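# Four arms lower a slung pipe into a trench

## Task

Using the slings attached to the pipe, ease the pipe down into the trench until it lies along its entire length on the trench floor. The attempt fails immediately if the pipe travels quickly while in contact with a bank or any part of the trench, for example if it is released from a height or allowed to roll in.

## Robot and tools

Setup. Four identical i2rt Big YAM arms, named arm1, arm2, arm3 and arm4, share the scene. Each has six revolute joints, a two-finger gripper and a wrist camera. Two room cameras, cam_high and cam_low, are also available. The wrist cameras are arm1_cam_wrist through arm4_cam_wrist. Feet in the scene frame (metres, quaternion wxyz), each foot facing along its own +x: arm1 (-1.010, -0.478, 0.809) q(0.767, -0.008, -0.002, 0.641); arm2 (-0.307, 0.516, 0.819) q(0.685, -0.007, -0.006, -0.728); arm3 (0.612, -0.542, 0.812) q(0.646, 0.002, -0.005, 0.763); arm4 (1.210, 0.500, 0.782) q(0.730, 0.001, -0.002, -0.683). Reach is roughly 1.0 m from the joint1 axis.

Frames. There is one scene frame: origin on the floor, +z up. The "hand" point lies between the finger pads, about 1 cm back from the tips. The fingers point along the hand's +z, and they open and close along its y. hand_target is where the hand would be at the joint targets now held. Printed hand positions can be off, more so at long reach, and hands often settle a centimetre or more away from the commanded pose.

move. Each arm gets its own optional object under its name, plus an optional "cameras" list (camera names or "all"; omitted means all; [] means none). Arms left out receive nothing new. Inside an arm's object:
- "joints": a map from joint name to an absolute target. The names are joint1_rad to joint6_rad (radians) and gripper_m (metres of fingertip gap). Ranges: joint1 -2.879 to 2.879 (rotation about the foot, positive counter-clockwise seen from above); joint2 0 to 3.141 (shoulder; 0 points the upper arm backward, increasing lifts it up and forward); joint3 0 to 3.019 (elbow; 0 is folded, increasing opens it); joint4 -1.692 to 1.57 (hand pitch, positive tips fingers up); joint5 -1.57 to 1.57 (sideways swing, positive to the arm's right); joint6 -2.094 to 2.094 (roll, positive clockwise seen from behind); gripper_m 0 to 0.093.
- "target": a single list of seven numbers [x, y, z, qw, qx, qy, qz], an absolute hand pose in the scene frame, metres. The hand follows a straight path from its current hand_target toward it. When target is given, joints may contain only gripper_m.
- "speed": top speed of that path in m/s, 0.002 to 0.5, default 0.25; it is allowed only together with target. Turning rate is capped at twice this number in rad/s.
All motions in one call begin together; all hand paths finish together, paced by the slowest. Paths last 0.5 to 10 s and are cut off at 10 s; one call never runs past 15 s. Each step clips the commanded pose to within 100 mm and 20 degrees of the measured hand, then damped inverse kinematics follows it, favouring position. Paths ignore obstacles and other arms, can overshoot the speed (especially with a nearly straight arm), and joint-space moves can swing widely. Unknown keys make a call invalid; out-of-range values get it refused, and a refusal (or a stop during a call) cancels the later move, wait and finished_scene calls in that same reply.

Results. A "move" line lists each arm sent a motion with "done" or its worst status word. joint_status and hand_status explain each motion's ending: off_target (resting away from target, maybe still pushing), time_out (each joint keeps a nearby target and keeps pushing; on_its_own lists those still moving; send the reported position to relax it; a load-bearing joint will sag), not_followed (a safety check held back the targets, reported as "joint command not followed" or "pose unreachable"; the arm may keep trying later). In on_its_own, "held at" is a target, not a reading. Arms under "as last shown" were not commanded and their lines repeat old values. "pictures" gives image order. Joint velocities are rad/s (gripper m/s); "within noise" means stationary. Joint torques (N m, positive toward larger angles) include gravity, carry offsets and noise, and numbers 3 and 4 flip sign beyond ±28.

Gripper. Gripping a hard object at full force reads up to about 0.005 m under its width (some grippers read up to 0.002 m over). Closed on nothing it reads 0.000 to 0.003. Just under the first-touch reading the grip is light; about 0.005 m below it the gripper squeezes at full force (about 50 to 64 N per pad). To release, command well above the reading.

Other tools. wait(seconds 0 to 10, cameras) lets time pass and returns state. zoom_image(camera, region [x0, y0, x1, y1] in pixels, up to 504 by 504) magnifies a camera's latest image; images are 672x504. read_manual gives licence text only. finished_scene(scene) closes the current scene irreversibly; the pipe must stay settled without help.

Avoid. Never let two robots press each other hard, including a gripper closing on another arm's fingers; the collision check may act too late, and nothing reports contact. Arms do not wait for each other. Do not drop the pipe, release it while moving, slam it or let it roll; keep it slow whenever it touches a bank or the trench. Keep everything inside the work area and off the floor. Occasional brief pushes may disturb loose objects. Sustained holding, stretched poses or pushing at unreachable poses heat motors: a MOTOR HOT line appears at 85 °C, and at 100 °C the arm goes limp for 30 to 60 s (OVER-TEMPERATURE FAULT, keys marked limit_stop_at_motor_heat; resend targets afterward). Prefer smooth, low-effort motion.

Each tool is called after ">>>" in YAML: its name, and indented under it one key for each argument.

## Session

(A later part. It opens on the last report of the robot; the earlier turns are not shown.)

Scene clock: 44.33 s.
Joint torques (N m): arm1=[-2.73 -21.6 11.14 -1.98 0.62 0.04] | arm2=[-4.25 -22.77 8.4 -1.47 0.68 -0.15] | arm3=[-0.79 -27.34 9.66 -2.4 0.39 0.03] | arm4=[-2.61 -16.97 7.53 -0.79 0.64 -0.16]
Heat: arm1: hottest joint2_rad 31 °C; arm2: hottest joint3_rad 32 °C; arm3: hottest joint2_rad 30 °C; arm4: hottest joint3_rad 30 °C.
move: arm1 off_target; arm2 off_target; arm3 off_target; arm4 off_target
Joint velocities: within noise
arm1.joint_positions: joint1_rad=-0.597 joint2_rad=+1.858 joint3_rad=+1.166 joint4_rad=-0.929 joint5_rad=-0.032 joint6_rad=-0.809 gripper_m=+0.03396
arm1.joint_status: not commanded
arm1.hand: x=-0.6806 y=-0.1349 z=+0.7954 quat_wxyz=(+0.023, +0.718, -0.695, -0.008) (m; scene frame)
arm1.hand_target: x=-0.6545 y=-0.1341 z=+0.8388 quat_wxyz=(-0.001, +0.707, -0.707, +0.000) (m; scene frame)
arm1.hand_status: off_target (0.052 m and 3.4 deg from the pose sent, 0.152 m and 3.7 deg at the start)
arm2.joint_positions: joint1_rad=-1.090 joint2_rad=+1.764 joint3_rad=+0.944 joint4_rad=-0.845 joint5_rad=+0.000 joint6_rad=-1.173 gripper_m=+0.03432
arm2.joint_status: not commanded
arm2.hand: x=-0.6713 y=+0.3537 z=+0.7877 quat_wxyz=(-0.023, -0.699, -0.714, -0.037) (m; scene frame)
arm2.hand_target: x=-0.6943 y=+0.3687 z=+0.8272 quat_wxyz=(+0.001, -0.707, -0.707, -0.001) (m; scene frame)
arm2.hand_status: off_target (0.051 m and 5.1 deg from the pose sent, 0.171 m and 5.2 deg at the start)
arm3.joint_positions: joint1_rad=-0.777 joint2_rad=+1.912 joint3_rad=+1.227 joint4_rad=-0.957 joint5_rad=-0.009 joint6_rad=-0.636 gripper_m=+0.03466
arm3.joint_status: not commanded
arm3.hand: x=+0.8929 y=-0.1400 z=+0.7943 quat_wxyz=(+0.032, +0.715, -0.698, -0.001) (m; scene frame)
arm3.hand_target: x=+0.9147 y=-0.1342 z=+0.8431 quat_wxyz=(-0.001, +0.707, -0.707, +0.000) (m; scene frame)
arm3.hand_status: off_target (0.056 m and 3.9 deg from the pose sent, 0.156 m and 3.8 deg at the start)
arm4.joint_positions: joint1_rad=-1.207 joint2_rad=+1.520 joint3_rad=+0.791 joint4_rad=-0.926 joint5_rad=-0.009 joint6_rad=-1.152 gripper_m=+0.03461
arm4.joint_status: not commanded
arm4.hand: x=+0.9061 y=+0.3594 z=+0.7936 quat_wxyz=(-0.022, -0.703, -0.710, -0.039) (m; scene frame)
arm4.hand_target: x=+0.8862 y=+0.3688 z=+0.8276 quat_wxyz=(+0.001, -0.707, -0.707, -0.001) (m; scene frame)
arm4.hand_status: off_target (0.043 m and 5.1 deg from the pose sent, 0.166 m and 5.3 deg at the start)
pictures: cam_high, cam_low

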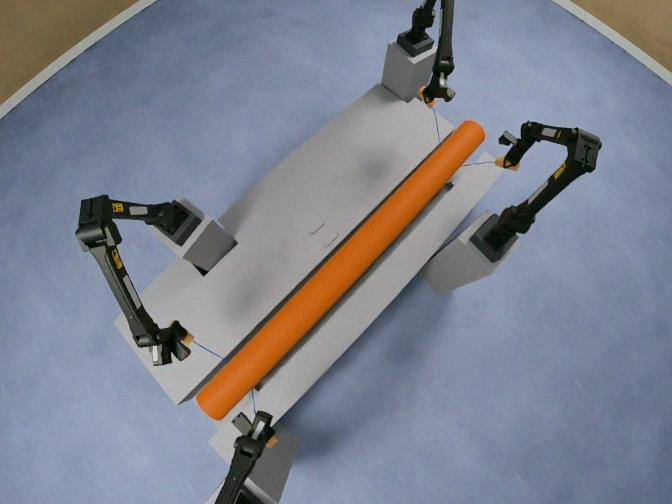

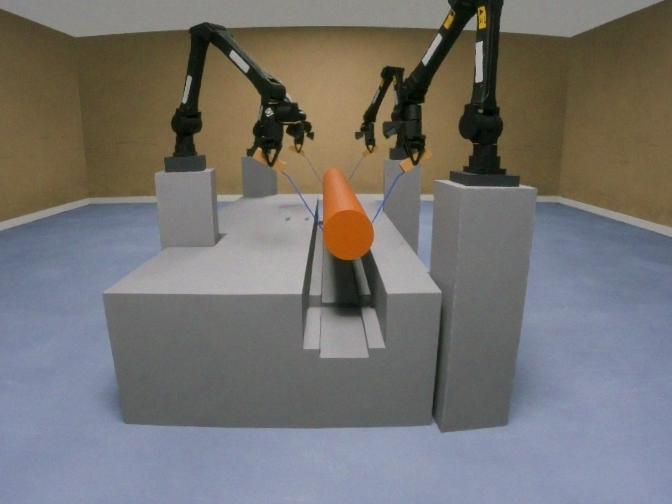

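>>> move:
  arm1: {"target":[-0.653,-0.141,0.65,0,0.7071,-0.7071,0],"speed":0.09}
  arm2: {"target":[-0.694,0.361,0.635,0,0.7071,0.7071,0],"speed":0.09}
  arm3: {"target":[0.914,-0.143,0.65,0,0.7071,-0.7071,0],"speed":0.09}
  arm4: {"target":[0.887,0.357,0.632,0,0.7071,0.7071,0],"speed":0.09}
  cameras: ["cam_low"]

>>> zoom_image:
  camera: "cam_low"
  region: [200, 140, 470, 380]

>>> move:
  arm1: {"target":[-0.656,-0.147,0.60,0,0.7071,-0.7071,0],"speed":0.04}
  arm2: {"target":[-0.692,0.358,0.588,0,0.7071,0.7071,0],"speed":0.04}
  arm3: {"target":[0.912,-0.148,0.60,0,0.7071,-0.7071,0],"speed":0.04}
  arm4: {"target":[0.889,0.354,0.588,0,0.7071,0.7071,0],"speed":0.04}
  cameras: ["cam_low"]

>>> zoom_image:
  camera: "cam_low"
  region: [200, 140, 470, 380]

Scene clock: 51.83 s.
Joint torques (N m): arm1=[-3.6 -22.77 4.94 -0.57 0.58 -0.07] | arm2=[-3.37 -21.13 4.05 -1.03 0.64 0.01] | arm3=[-1.55 -27.4 3.89 -0.99 0.38 -0.11] | arm4=[-1.32 -16.32 2.78 -0.4 0.81 0.18]
Heat: arm1: hottest joint2_rad 31 °C; arm2: hottest joint2_rad 32 °C; arm3: hottest joint2_rad 31 °C; arm4: hottest joint3_rad 30 °C.
move: arm1 off_target; arm2 off_target; arm3 off_target; arm4 off_target
Joint velocities: within noise
arm1.joint_positions: joint1_rad=-0.597 joint2_rad=+2.205 joint3_rad=+1.143 joint4_rad=-0.535 joint5_rad=-0.031 joint6_rad=-0.806 gripper_m=+0.03397
arm1.joint_status: not commanded
arm1.hand: x=-0.6748 y=-0.1331 z=+0.6264 quat_wxyz=(+0.011, +0.718, -0.696, -0.007) (m; scene frame)
arm1.hand_target: x=-0.6536 y=-0.1412 z=+0.6489 quat_wxyz=(+0.000, +0.707, -0.707, +0.000) (m; scene frame)
arm1.hand_status: off_target (0.033 m and 2.3 deg from the pose sent, 0.148 m and 3.4 deg at the start)
arm2.joint_positions: joint1_rad=-1.090 joint2_rad=+2.189 joint3_rad=+0.917 joint4_rad=-0.357 joint5_rad=-0.003 joint6_rad=-1.176 gripper_m=+0.03432
arm2.joint_status: not commanded
arm2.hand: x=-0.6680 y=+0.3518 z=+0.6122 quat_wxyz=(-0.017, -0.698, -0.716, -0.020) (m; scene frame)
arm2.hand_target: x=-0.6931 y=+0.3611 z=+0.6340 quat_wxyz=(+0.000, -0.707, -0.707, +0.000) (m; scene frame)
arm2.hand_status: off_target (0.036 m and 3.3 deg from the pose sent, 0.155 m and 5.1 deg at the start)
arm3.joint_positions: joint1_rad=-0.777 joint2_rad=+2.243 joint3_rad=+1.183 joint4_rad=-0.554 joint5_rad=-0.009 joint6_rad=-0.634 gripper_m=+0.03466
arm3.joint_status: not commanded
arm3.hand: x=+0.8914 y=-0.1413 z=+0.6224 quat_wxyz=(+0.017, +0.715, -0.699, -0.003) (m; scene frame)
arm3.hand_target: x=+0.9135 y=-0.1432 z=+0.6488 quat_wxyz=(+0.000, +0.707, -0.707, +0.000) (m; scene frame)
arm3.hand_status: off_target (0.036 m and 2.4 deg from the pose sent, 0.146 m and 3.9 deg at the start)
arm4.joint_positions: joint1_rad=-1.194 joint2_rad=+2.003 joint3_rad=+0.712 joint4_rad=-0.319 joint5_rad=-0.017 joint6_rad=-1.155 gripper_m=+0.03461
arm4.joint_status: not commanded
arm4.hand: x=+0.9062 y=+0.3524 z=+0.6141 quat_wxyz=(-0.017, -0.698, -0.716, -0.016) (m; scene frame)
arm4.hand_target: x=+0.8877 y=+0.3571 z=+0.6310 quat_wxyz=(+0.000, -0.707, -0.707, +0.000) (m; scene frame)
arm4.hand_status: off_target (0.027 m and 3.1 deg from the pose sent, 0.163 m and 5.1 deg at the start)
pictures: cam_low

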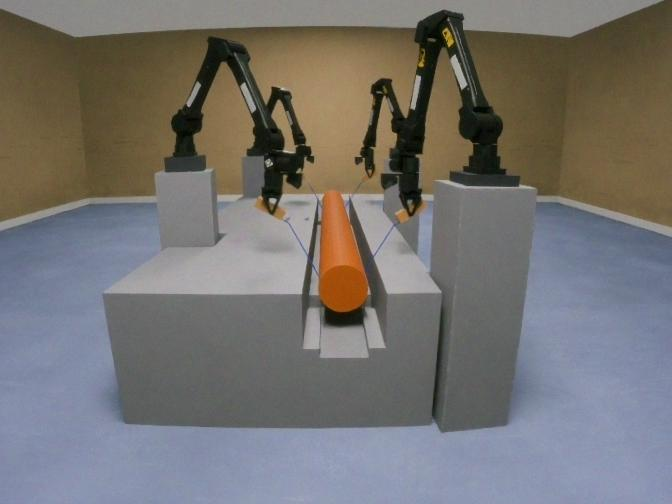

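Scaled by 1.867.

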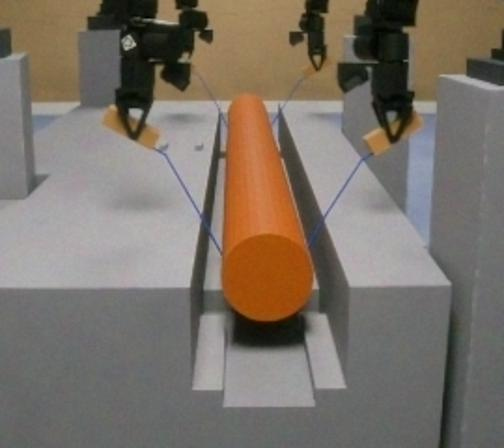

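Scene clock: 53.57 s.
Joint torques (N m): arm1=[-3.6 -20.84 3.88 -0.25 0.72 -0.08] | arm2=[-2.9 -19.14 3.03 -0.75 0.78 0.08] | arm3=[-1.79 -24.82 3.56 -0.77 0.35 -0.1] | arm4=[-1.32 -15.38 1.32 -0.16 0.93 0.27]
Heat: arm1: hottest joint2_rad 31 °C; arm2: hottest joint2_rad 33 °C; arm3: hottest joint2_rad 31 °C; arm4: hottest joint3_rad 30 °C.
move: arm1 off_target; arm2 off_target; arm3 off_target; arm4 off_target
Joint velocities: within noise
arm1.joint_positions: joint1_rad=-0.597 joint2_rad=+2.280 joint3_rad=+1.152 joint4_rad=-0.438 joint5_rad=-0.034 joint6_rad=-0.806 gripper_m=+0.03397
arm1.joint_status: not commanded
arm1.hand: x=-0.6721 y=-0.1303 z=+0.5930 quat_wxyz=(-0.004, +0.718, -0.696, -0.009) (m; scene frame)
arm1.hand_target: x=-0.6567 y=-0.1470 z=+0.5996 quat_wxyz=(+0.000, +0.707, -0.707, +0.000) (m; scene frame)
arm1.hand_status: off_target (0.024 m and 2.1 deg from the pose sent, 0.035 m and 2.3 deg at the start)
arm2.joint_positions: joint1_rad=-1.090 joint2_rad=+2.291 joint3_rad=+0.955 joint4_rad=-0.268 joint5_rad=-0.007 joint6_rad=-1.176 gripper_m=+0.03432
arm2.joint_status: not commanded
arm2.hand: x=-0.6752 y=+0.3472 z=+0.5761 quat_wxyz=(-0.015, -0.698, -0.716, -0.008) (m; scene frame)
arm2.hand_target: x=-0.6916 y=+0.3579 z=+0.5876 quat_wxyz=(+0.000, -0.707, -0.707, +0.000) (m; scene frame)
arm2.hand_status: off_target (0.023 m and 2.4 deg from the pose sent, 0.035 m and 3.3 deg at the start)
arm3.joint_positions: joint1_rad=-0.777 joint2_rad=+2.318 joint3_rad=+1.190 joint4_rad=-0.459 joint5_rad=-0.008 joint6_rad=-0.639 gripper_m=+0.03466
arm3.joint_status: not commanded
arm3.hand: x=+0.8924 y=-0.1399 z=+0.5878 quat_wxyz=(+0.004, +0.717, -0.697, -0.005) (m; scene frame)
arm3.hand_target: x=+0.9115 y=-0.1481 z=+0.5996 quat_wxyz=(+0.000, +0.707, -0.707, +0.000) (m; scene frame)
arm3.hand_status: off_target (0.024 m and 1.7 deg from the pose sent, 0.031 m and 2.4 deg at the start)
arm4.joint_positions: joint1_rad=-1.185 joint2_rad=+2.122 joint3_rad=+0.743 joint4_rad=-0.206 joint5_rad=-0.021 joint6_rad=-1.153 gripper_m=+0.03461
arm4.joint_status: not commanded
arm4.hand: x=+0.8994 y=+0.3449 z=+0.5777 quat_wxyz=(-0.015, -0.695, -0.719, -0.004) (m; scene frame)
arm4.hand_target: x=+0.8893 y=+0.3539 z=+0.5875 quat_wxyz=(+0.000, -0.707, -0.707, +0.000) (m; scene frame)
arm4.hand_status: off_target (0.017 m and 2.6 deg from the pose sent, 0.031 m and 3.1 deg at the start)
pictures: cam_low

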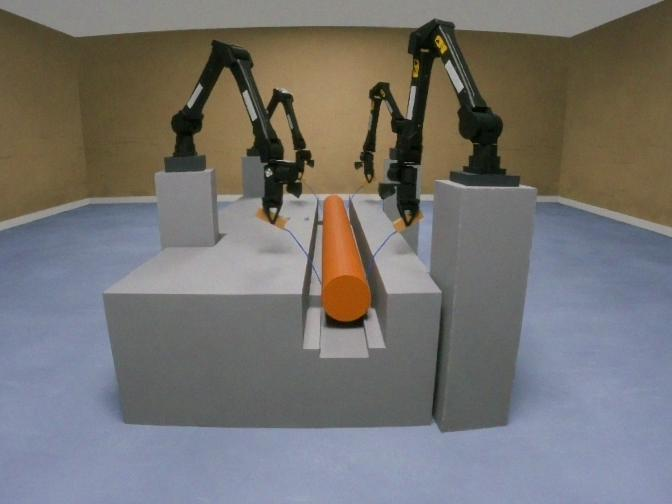

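Scaled by 1.867.

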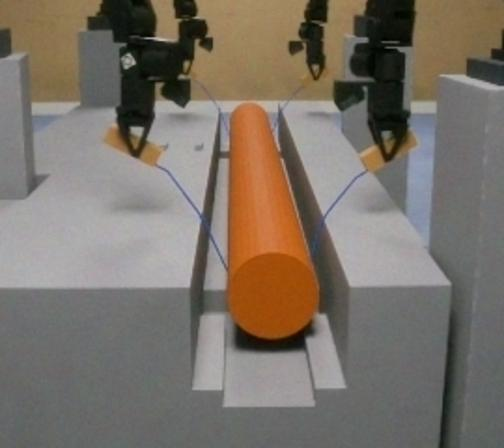

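>>> move:
  arm1: {"target":[-0.661,-0.150,0.55,0,0.7071,-0.7071,0],"speed":0.03}
  arm2: {"target":[-0.690,0.360,0.545,0,0.7071,0.7071,0],"speed":0.03}
  arm3: {"target":[0.909,-0.149,0.55,0,0.7071,-0.7071,0],"speed":0.03}
  arm4: {"target":[0.893,0.356,0.545,0,0.7071,0.7071,0],"speed":0.03}
  cameras: ["cam_low"]

>>> zoom_image:
  camera: "cam_low"
  region: [200, 140, 470, 380]

>>> move:
  arm1: {"target":[-0.664,-0.150,0.515,0,0.7071,-0.7071,0],"speed":0.025}
  arm2: {"target":[-0.687,0.363,0.515,0,0.7071,0.7071,0],"speed":0.025}
  arm3: {"target":[0.905,-0.148,0.515,0,0.7071,-0.7071,0],"speed":0.025}
  arm4: {"target":[0.897,0.360,0.515,0,0.7071,0.7071,0],"speed":0.025}
  cameras: []

>>> move:
  arm1: {"target":[-0.668,-0.16,0.463,0,0.7071,-0.7071,0],"speed":0.05}
  arm2: {"target":[-0.684,0.373,0.473,0,0.7071,0.7071,0],"speed":0.05}
  arm3: {"target":[0.901,-0.16,0.46,0,0.7071,-0.7071,0],"speed":0.05}
  arm4: {"target":[0.900,0.371,0.467,0,0.7071,0.7071,0],"speed":0.05}
  cameras: ["cam_low","cam_high"]

>>> zoom_image:
  camera: "cam_low"
  region: [200, 140, 470, 380]

Scene clock: 61.57 s.
Joint torques (N m): arm1=[-3.49 -19.6 2.26 -0.18 1.04 -0.07] | arm2=[-3.25 -17.9 1.91 -0.65 1.14 0.07] | arm3=[-1.55 -23.71 2.45 -0.7 0.43 -0.05] | arm4=[-1.73 -14.1 0.28 -0.08 1.18 0.26]
Heat: arm1: hottest joint2_rad 32 °C; arm2: hottest joint2_rad 33 °C; arm3: hottest joint2_rad 32 °C; arm4: hottest joint3_rad 30 °C.
move: arm1 off_target; arm2 off_target; arm3 off_target; arm4 off_target
Joint velocities: within noise
arm1.joint_positions: joint1_rad=-0.594 joint2_rad=+2.376 joint3_rad=+1.192 joint4_rad=-0.345 joint5_rad=-0.044 joint6_rad=-0.806 gripper_m=+0.03397
arm1.joint_status: not commanded
arm1.hand: x=-0.6656 y=-0.1205 z=+0.5547 quat_wxyz=(-0.022, +0.719, -0.694, -0.013) (m; scene frame)
arm1.hand_target: x=-0.6621 y=-0.1491 z=+0.5501 quat_wxyz=(+0.000, +0.707, -0.707, -0.001) (m; scene frame)
arm1.hand_status: off_target (0.030 m and 3.6 deg from the pose sent, 0.049 m and 2.1 deg at the start)
arm2.joint_positions: joint1_rad=-1.090 joint2_rad=+2.389 joint3_rad=+0.999 joint4_rad=-0.190 joint5_rad=-0.016 joint6_rad=-1.179 gripper_m=+0.03432
arm2.joint_status: not commanded
arm2.hand: x=-0.6823 y=+0.3419 z=+0.5414 quat_wxyz=(-0.014, -0.698, -0.716, +0.006) (m; scene frame)
arm2.hand_target: x=-0.6895 y=+0.3596 z=+0.5449 quat_wxyz=(+0.000, -0.707, -0.707, +0.000) (m; scene frame)
arm2.hand_status: off_target (0.020 m and 2.3 deg from the pose sent, 0.037 m and 2.4 deg at the start)
arm3.joint_positions: joint1_rad=-0.777 joint2_rad=+2.416 joint3_rad=+1.234 joint4_rad=-0.377 joint5_rad=-0.011 joint6_rad=-0.640 gripper_m=+0.03466
arm3.joint_status: not commanded
arm3.hand: x=+0.8977 y=-0.1313 z=+0.5486 quat_wxyz=(-0.010, +0.717, -0.697, -0.009) (m; scene frame)
arm3.hand_target: x=+0.9084 y=-0.1487 z=+0.5498 quat_wxyz=(+0.000, +0.707, -0.707, +0.000) (m; scene frame)
arm3.hand_status: off_target (0.021 m and 2.2 deg from the pose sent, 0.042 m and 1.7 deg at the start)
arm4.joint_positions: joint1_rad=-1.179 joint2_rad=+2.237 joint3_rad=+0.774 joint4_rad=-0.098 joint5_rad=-0.028 joint6_rad=-1.152 gripper_m=+0.03461
arm4.joint_status: not commanded
arm4.hand: x=+0.8963 y=+0.3396 z=+0.5417 quat_wxyz=(-0.014, -0.693, -0.720, +0.009) (m; scene frame)
arm4.hand_target: x=+0.8933 y=+0.3556 z=+0.5448 quat_wxyz=(+0.000, -0.707, -0.707, +0.000) (m; scene frame)
arm4.hand_status: off_target (0.017 m and 2.9 deg from the pose sent, 0.035 m and 2.6 deg at the start)
pictures: cam_low

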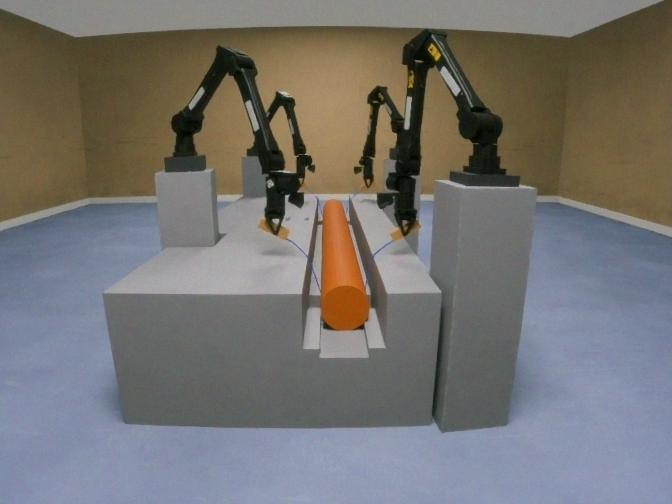

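Scaled by 1.867.

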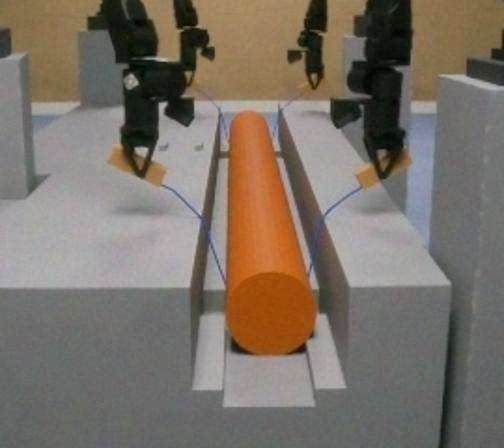

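Scene clock: 63.47 s.
Joint torques (N m): arm1=[-2.78 -17.67 2.88 0.34 0.71 0.03] | arm2=[-3.31 -16.44 2.03 -0.36 0.8 0.06] | arm3=[-0.21 -21.48 3.62 0.02 0.19 0.03] | arm4=[-1.38 -12.75 0.55 0.35 0.63 0.18]
Heat: arm1: hottest joint2_rad 32 °C; arm2: hottest joint2_rad 33 °C; arm3: hottest joint2_rad 32 °C; arm4: hottest joint3_rad 30 °C.
move: arm1 off_target; arm2 off_target; arm3 off_target; arm4 off_target
Joint velocities: within noise
arm1.joint_positions: joint1_rad=-0.594 joint2_rad=+2.436 joint3_rad=+1.208 joint4_rad=-0.306 joint5_rad=-0.034 joint6_rad=-0.806 gripper_m=+0.03397
arm1.joint_status: not commanded
arm1.hand: x=-0.6670 y=-0.1247 z=+0.5296 quat_wxyz=(-0.020, +0.719, -0.694, -0.009) (m; scene frame)
arm1.hand_target: x=-0.6651 y=-0.1496 z=+0.5158 quat_wxyz=(+0.000, +0.707, -0.707, +0.000) (m; scene frame)
arm1.hand_status: off_target (0.029 m and 3.2 deg from the pose sent, 0.049 m and 3.6 deg at the start)
arm2.joint_positions: joint1_rad=-1.094 joint2_rad=+2.450 joint3_rad=+1.019 joint4_rad=-0.143 joint5_rad=-0.008 joint6_rad=-1.184 gripper_m=+0.03432
arm2.joint_status: not commanded
arm2.hand: x=-0.6814 y=+0.3450 z=+0.5184 quat_wxyz=(-0.010, -0.697, -0.717, +0.007) (m; scene frame)
arm2.hand_target: x=-0.6862 y=+0.3627 z=+0.5151 quat_wxyz=(+0.000, -0.707, -0.707, +0.000) (m; scene frame)
arm2.hand_status: off_target (0.019 m and 2.1 deg from the pose sent, 0.034 m and 2.3 deg at the start)
arm3.joint_positions: joint1_rad=-0.786 joint2_rad=+2.475 joint3_rad=+1.248 joint4_rad=-0.345 joint5_rad=-0.006 joint6_rad=-0.640 gripper_m=+0.03466
arm3.joint_status: not commanded
arm3.hand: x=+0.8974 y=-0.1411 z=+0.5224 quat_wxyz=(-0.003, +0.714, -0.700, -0.005) (m; scene frame)
arm3.hand_target: x=+0.9048 y=-0.1481 z=+0.5152 quat_wxyz=(+0.000, +0.707, -0.707, +0.000) (m; scene frame)
arm3.hand_status: off_target (0.013 m and 1.3 deg from the pose sent, 0.038 m and 2.2 deg at the start)
arm4.joint_positions: joint1_rad=-1.191 joint2_rad=+2.314 joint3_rad=+0.783 joint4_rad=-0.035 joint5_rad=-0.013 joint6_rad=-1.152 gripper_m=+0.03461
arm4.joint_status: not commanded
arm4.hand: x=+0.9006 y=+0.3487 z=+0.5170 quat_wxyz=(-0.008, -0.697, -0.717, +0.004) (m; scene frame)
arm4.hand_target: x=+0.8974 y=+0.3598 z=+0.5151 quat_wxyz=(+0.000, -0.707, -0.707, +0.000) (m; scene frame)
arm4.hand_status: off_target (0.012 m and 1.9 deg from the pose sent, 0.034 m and 2.9 deg at the start)
pictures: none
No camera images: "cameras" was empty.

Scene clock: 65.10 s.
Joint torques (N m): arm1=[-1.85 -15.68 2.8 0.61 0.55 -0.06] | arm2=[-3.43 -13.57 2.28 -0.03 1.26 0.15] | arm3=[-0.21 -17.49 3.74 0.84 0.24 0.11] | arm4=[-0.67 -10.81 0.49 0.58 0.78 0.08]
Heat: arm1: hottest joint2_rad 32 °C; arm2: hottest joint2_rad 33 °C; arm3: hottest joint2_rad 32 °C; arm4: hottest joint3_rad 30 °C.
move: arm1 off_target; arm2 off_target; arm3 off_target; arm4 off_target
Joint velocities: within noise
arm1.joint_positions: joint1_rad=-0.612 joint2_rad=+2.540 joint3_rad=+1.244 joint4_rad=-0.233 joint5_rad=-0.031 joint6_rad=-0.809 gripper_m=+0.03397
arm1.joint_status: not commanded
arm1.hand: x=-0.6641 y=-0.1357 z=+0.4857 quat_wxyz=(-0.022, +0.714, -0.700, -0.007) (m; scene frame)
arm1.hand_target: x=-0.6693 y=-0.1598 z=+0.4646 quat_wxyz=(+0.000, +0.707, -0.707, +0.000) (m; scene frame)
arm1.hand_status: off_target (0.033 m and 2.9 deg from the pose sent, 0.075 m and 3.2 deg at the start)
arm2.joint_positions: joint1_rad=-1.114 joint2_rad=+2.526 joint3_rad=+1.055 joint4_rad=-0.083 joint5_rad=-0.019 joint6_rad=-1.213 gripper_m=+0.03433
arm2.joint_status: not commanded
arm2.hand: x=-0.6870 y=+0.3489 z=+0.4909 quat_wxyz=(-0.011, -0.693, -0.720, +0.018) (m; scene frame)
arm2.hand_target: x=-0.6825 y=+0.3723 z=+0.4744 quat_wxyz=(+0.000, -0.707, -0.707, +0.000) (m; scene frame)
arm2.hand_status: off_target (0.030 m and 3.2 deg from the pose sent, 0.053 m and 2.1 deg at the start)
arm3.joint_positions: joint1_rad=-0.794 joint2_rad=+2.553 joint3_rad=+1.275 joint4_rad=-0.275 joint5_rad=-0.006 joint6_rad=-0.653 gripper_m=+0.03466
arm3.joint_status: not commanded
arm3.hand: x=+0.9001 y=-0.1432 z=+0.4895 quat_wxyz=(-0.013, +0.716, -0.698, -0.007) (m; scene frame)
arm3.hand_target: x=+0.8996 y=-0.1611 z=+0.4620 quat_wxyz=(+0.000, +0.707, -0.707, +0.000) (m; scene frame)
arm3.hand_status: off_target (0.034 m and 2.2 deg from the pose sent, 0.065 m and 1.3 deg at the start)
arm4.joint_positions: joint1_rad=-1.227 joint2_rad=+2.437 joint3_rad=+0.826 joint4_rad=+0.058 joint5_rad=-0.017 joint6_rad=-1.167 gripper_m=+0.03461
arm4.joint_status: not commanded
arm4.hand: x=+0.8970 y=+0.3599 z=+0.4776 quat_wxyz=(-0.007, -0.705, -0.709, +0.011) (m; scene frame)
arm4.hand_target: x=+0.9004 y=+0.3708 z=+0.4676 quat_wxyz=(+0.000, -0.707, -0.707, +0.000) (m; scene frame)
arm4.hand_status: off_target (0.016 m and 1.5 deg from the pose sent, 0.055 m and 1.9 deg at the start)
pictures: cam_high, cam_low

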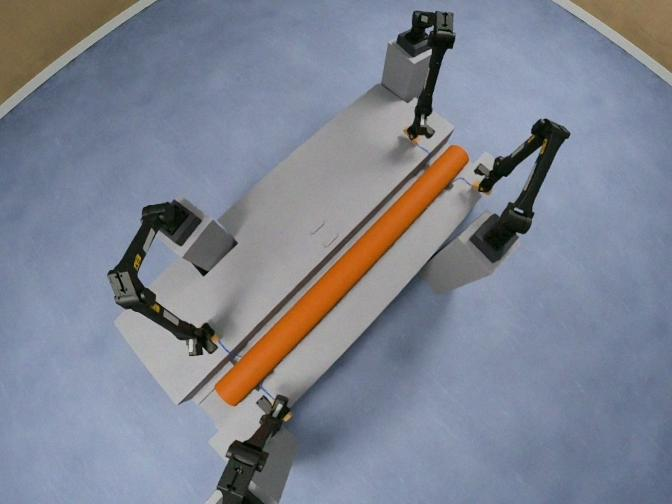

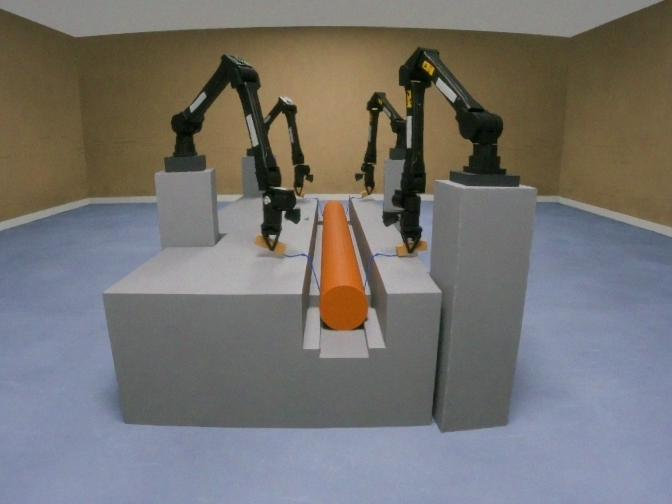

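Scaled by 1.867.

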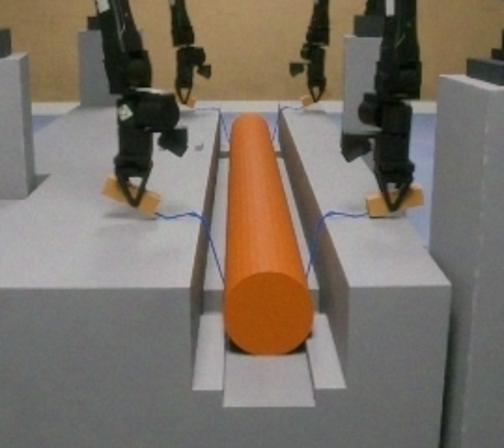

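>>> move:
  arm1: {"joints":{"gripper_m":0.06}}
  arm2: {"joints":{"gripper_m":0.06}}
  arm3: {"joints":{"gripper_m":0.06}}
  arm4: {"joints":{"gripper_m":0.06}}
  cameras: []

>>> move:
  arm1: {"target":[-0.668,-0.16,0.54,0,0.7071,-0.7071,0],"speed":0.2}
  arm2: {"target":[-0.684,0.375,0.54,0,0.7071,0.7071,0],"speed":0.2}
  arm3: {"target":[0.90,-0.16,0.54,0,0.7071,-0.7071,0],"speed":0.2}
  arm4: {"target":[0.90,0.373,0.54,0,0.7071,0.7071,0],"speed":0.2}
  cameras: ["cam_low","cam_high"]

Scene clock: 70.03 s.
Joint torques (N m): arm1=[-0.91 -17.32 2.61 0.66 0.05 -0.06] | arm2=[-0.97 -17.26 1.32 -0.14 -0.12 0.16] | arm3=[0.32 -22.36 2.66 0.32 -0.04 0.09] | arm4=[-0.26 -13.51 -0.17 0.51 0.09 0.06]
Heat: arm1: hottest joint2_rad 32 °C; arm2: hottest joint2_rad 33 °C; arm3: hottest joint2_rad 32 °C; arm4: hottest joint3_rad 30 °C.
move: arm1 done; arm2 done; arm3 done; arm4 done
Joint velocities: within noise
arm1.joint_positions: joint1_rad=-0.630 joint2_rad=+2.556 joint3_rad=+1.244 joint4_rad=-0.233 joint5_rad=-0.019 joint6_rad=-0.809 gripper_m=+0.05993
arm1.joint_status: all done
arm1.hand: x=-0.6614 y=-0.1485 z=+0.4785 quat_wxyz=(-0.015, +0.708, -0.707, -0.001) (m; scene frame)
arm1.hand_target: x=-0.6693 y=-0.1599 z=+0.4646 quat_wxyz=(+0.000, +0.707, -0.707, +0.000) (m; scene frame)
arm1.hand_status: not commanded
arm2.joint_positions: joint1_rad=-1.144 joint2_rad=+2.570 joint3_rad=+1.060 joint4_rad=-0.082 joint5_rad=+0.014 joint6_rad=-1.214 gripper_m=+0.05996
arm2.joint_status: all done
arm2.hand: x=-0.6777 y=+0.3717 z=+0.4737 quat_wxyz=(-0.003, -0.704, -0.710, -0.006) (m; scene frame)
arm2.hand_target: x=-0.6826 y=+0.3722 z=+0.4744 quat_wxyz=(+0.000, -0.707, -0.707, +0.000) (m; scene frame)
arm2.hand_status: not commanded
arm3.joint_positions: joint1_rad=-0.803 joint2_rad=+2.609 joint3_rad=+1.284 joint4_rad=-0.264 joint5_rad=+0.000 joint6_rad=-0.653 gripper_m=+0.05993
arm3.joint_status: all done
arm3.hand: x=+0.8940 y=-0.1610 z=+0.4644 quat_wxyz=(+0.005, +0.712, -0.702, -0.001) (m; scene frame)
arm3.hand_target: x=+0.8995 y=-0.1610 z=+0.4620 quat_wxyz=(+0.000, +0.707, -0.707, +0.000) (m; scene frame)
arm3.hand_status: not commanded
arm4.joint_positions: joint1_rad=-1.233 joint2_rad=+2.469 joint3_rad=+0.831 joint4_rad=+0.058 joint5_rad=+0.002 joint6_rad=-1.168 gripper_m=+0.05991
arm4.joint_status: all done
arm4.hand: x=+0.9048 y=+0.3690 z=+0.4673 quat_wxyz=(-0.003, -0.707, -0.707, -0.005) (m; scene frame)
arm4.hand_target: x=+0.9006 y=+0.3708 z=+0.4675 quat_wxyz=(+0.000, -0.707, -0.707, +0.000) (m; scene frame)
arm4.hand_status: not commanded
pictures: none
No camera images: "cameras" was empty.

Scene clock: 71.20 s.
Joint torques (N m): arm1=[-1.08 -19.14 3.12 0.08 0.02 -0.08] | arm2=[-1.38 -16.32 1.72 -0.87 -0.1 0.12] | arm3=[0.56 -22.01 2.93 -0.28 -0.05 0.1] | arm4=[-0.38 -12.75 0.44 -0.2 0.07 0.01]
Heat: arm1: hottest joint2_rad 32 °C; arm2: hottest joint2_rad 33 °C; arm3: hottest joint2_rad 32 °C; arm4: hottest joint3_rad 30 °C.
move: arm1 done; arm2 done; arm3 done; arm4 done
Joint velocities: within noise
arm1.joint_positions: joint1_rad=-0.631 joint2_rad=+2.388 joint3_rad=+1.149 joint4_rad=-0.315 joint5_rad=-0.018 joint6_rad=-0.809 gripper_m=+0.05993
arm1.joint_status: not commanded
arm1.hand: x=-0.6664 y=-0.1523 z=+0.5439 quat_wxyz=(-0.010, +0.707, -0.707, -0.001) (m; scene frame)
arm1.hand_target: x=-0.6680 y=-0.1600 z=+0.5401 quat_wxyz=(+0.000, +0.707, -0.707, +0.000) (m; scene frame)
arm1.hand_status: done (0.009 m and 1.2 deg from the pose sent, 0.063 m and 1.7 deg at the start)
arm2.joint_positions: joint1_rad=-1.144 joint2_rad=+2.381 joint3_rad=+0.973 joint4_rad=-0.149 joint5_rad=+0.014 joint6_rad=-1.214 gripper_m=+0.05996
arm2.joint_status: not commanded
arm2.hand: x=-0.6898 y=+0.3682 z=+0.5422 quat_wxyz=(+0.004, -0.704, -0.710, +0.010) (m; scene frame)
arm2.hand_target: x=-0.6840 y=+0.3749 z=+0.5401 quat_wxyz=(+0.000, -0.707, -0.707, +0.000) (m; scene frame)
arm2.hand_status: done (0.009 m and 1.3 deg from the pose sent, 0.067 m and 0.9 deg at the start)
arm3.joint_positions: joint1_rad=-0.803 joint2_rad=+2.413 joint3_rad=+1.189 joint4_rad=-0.342 joint5_rad=+0.001 joint6_rad=-0.652 gripper_m=+0.05993
arm3.joint_status: not commanded
arm3.hand: x=+0.8994 y=-0.1544 z=+0.5432 quat_wxyz=(-0.007, +0.712, -0.702, -0.002) (m; scene frame)
arm3.hand_target: x=+0.8999 y=-0.1600 z=+0.5401 quat_wxyz=(+0.000, +0.707, -0.707, +0.000) (m; scene frame)
arm3.hand_status: done (0.007 m and 1.1 deg from the pose sent, 0.076 m and 1.0 deg at the start)
arm4.joint_positions: joint1_rad=-1.237 joint2_rad=+2.239 joint3_rad=+0.736 joint4_rad=-0.051 joint5_rad=+0.002 joint6_rad=-1.168 gripper_m=+0.05991
arm4.joint_status: not commanded
arm4.hand: x=+0.8976 y=+0.3676 z=+0.5396 quat_wxyz=(+0.002, -0.708, -0.706, +0.006) (m; scene frame)
arm4.hand_target: x=+0.9001 y=+0.3729 z=+0.5400 quat_wxyz=(+0.000, -0.707, -0.707, +0.000) (m; scene frame)
arm4.hand_status: done (0.006 m and 0.8 deg from the pose sent, 0.073 m and 0.7 deg at the start)
pictures: cam_high, cam_low

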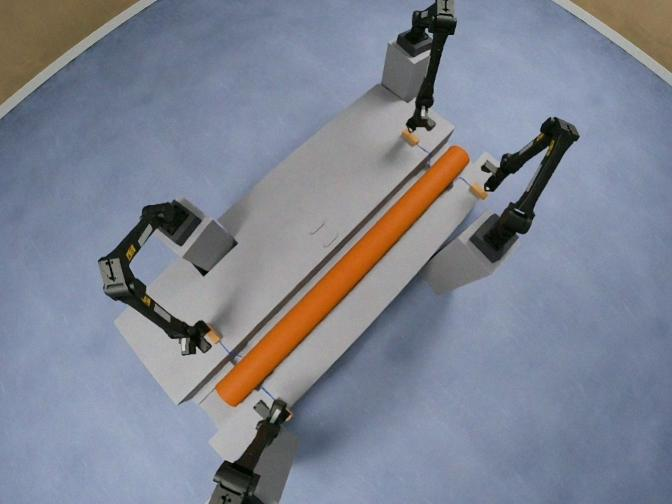

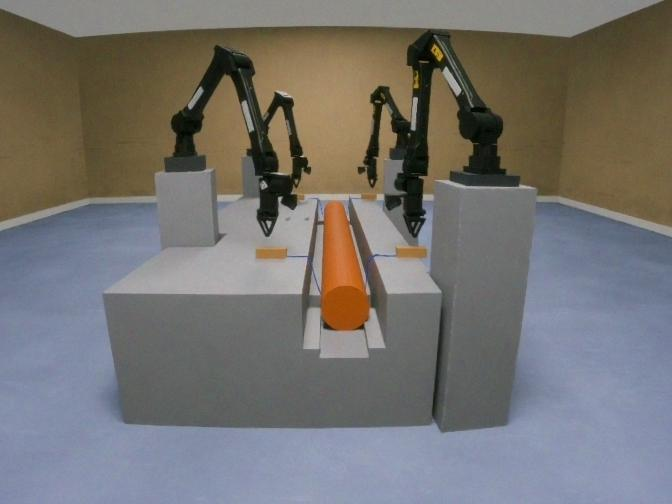

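>>> finished_scene:
  scene: 3

The scene is finished: the task was done.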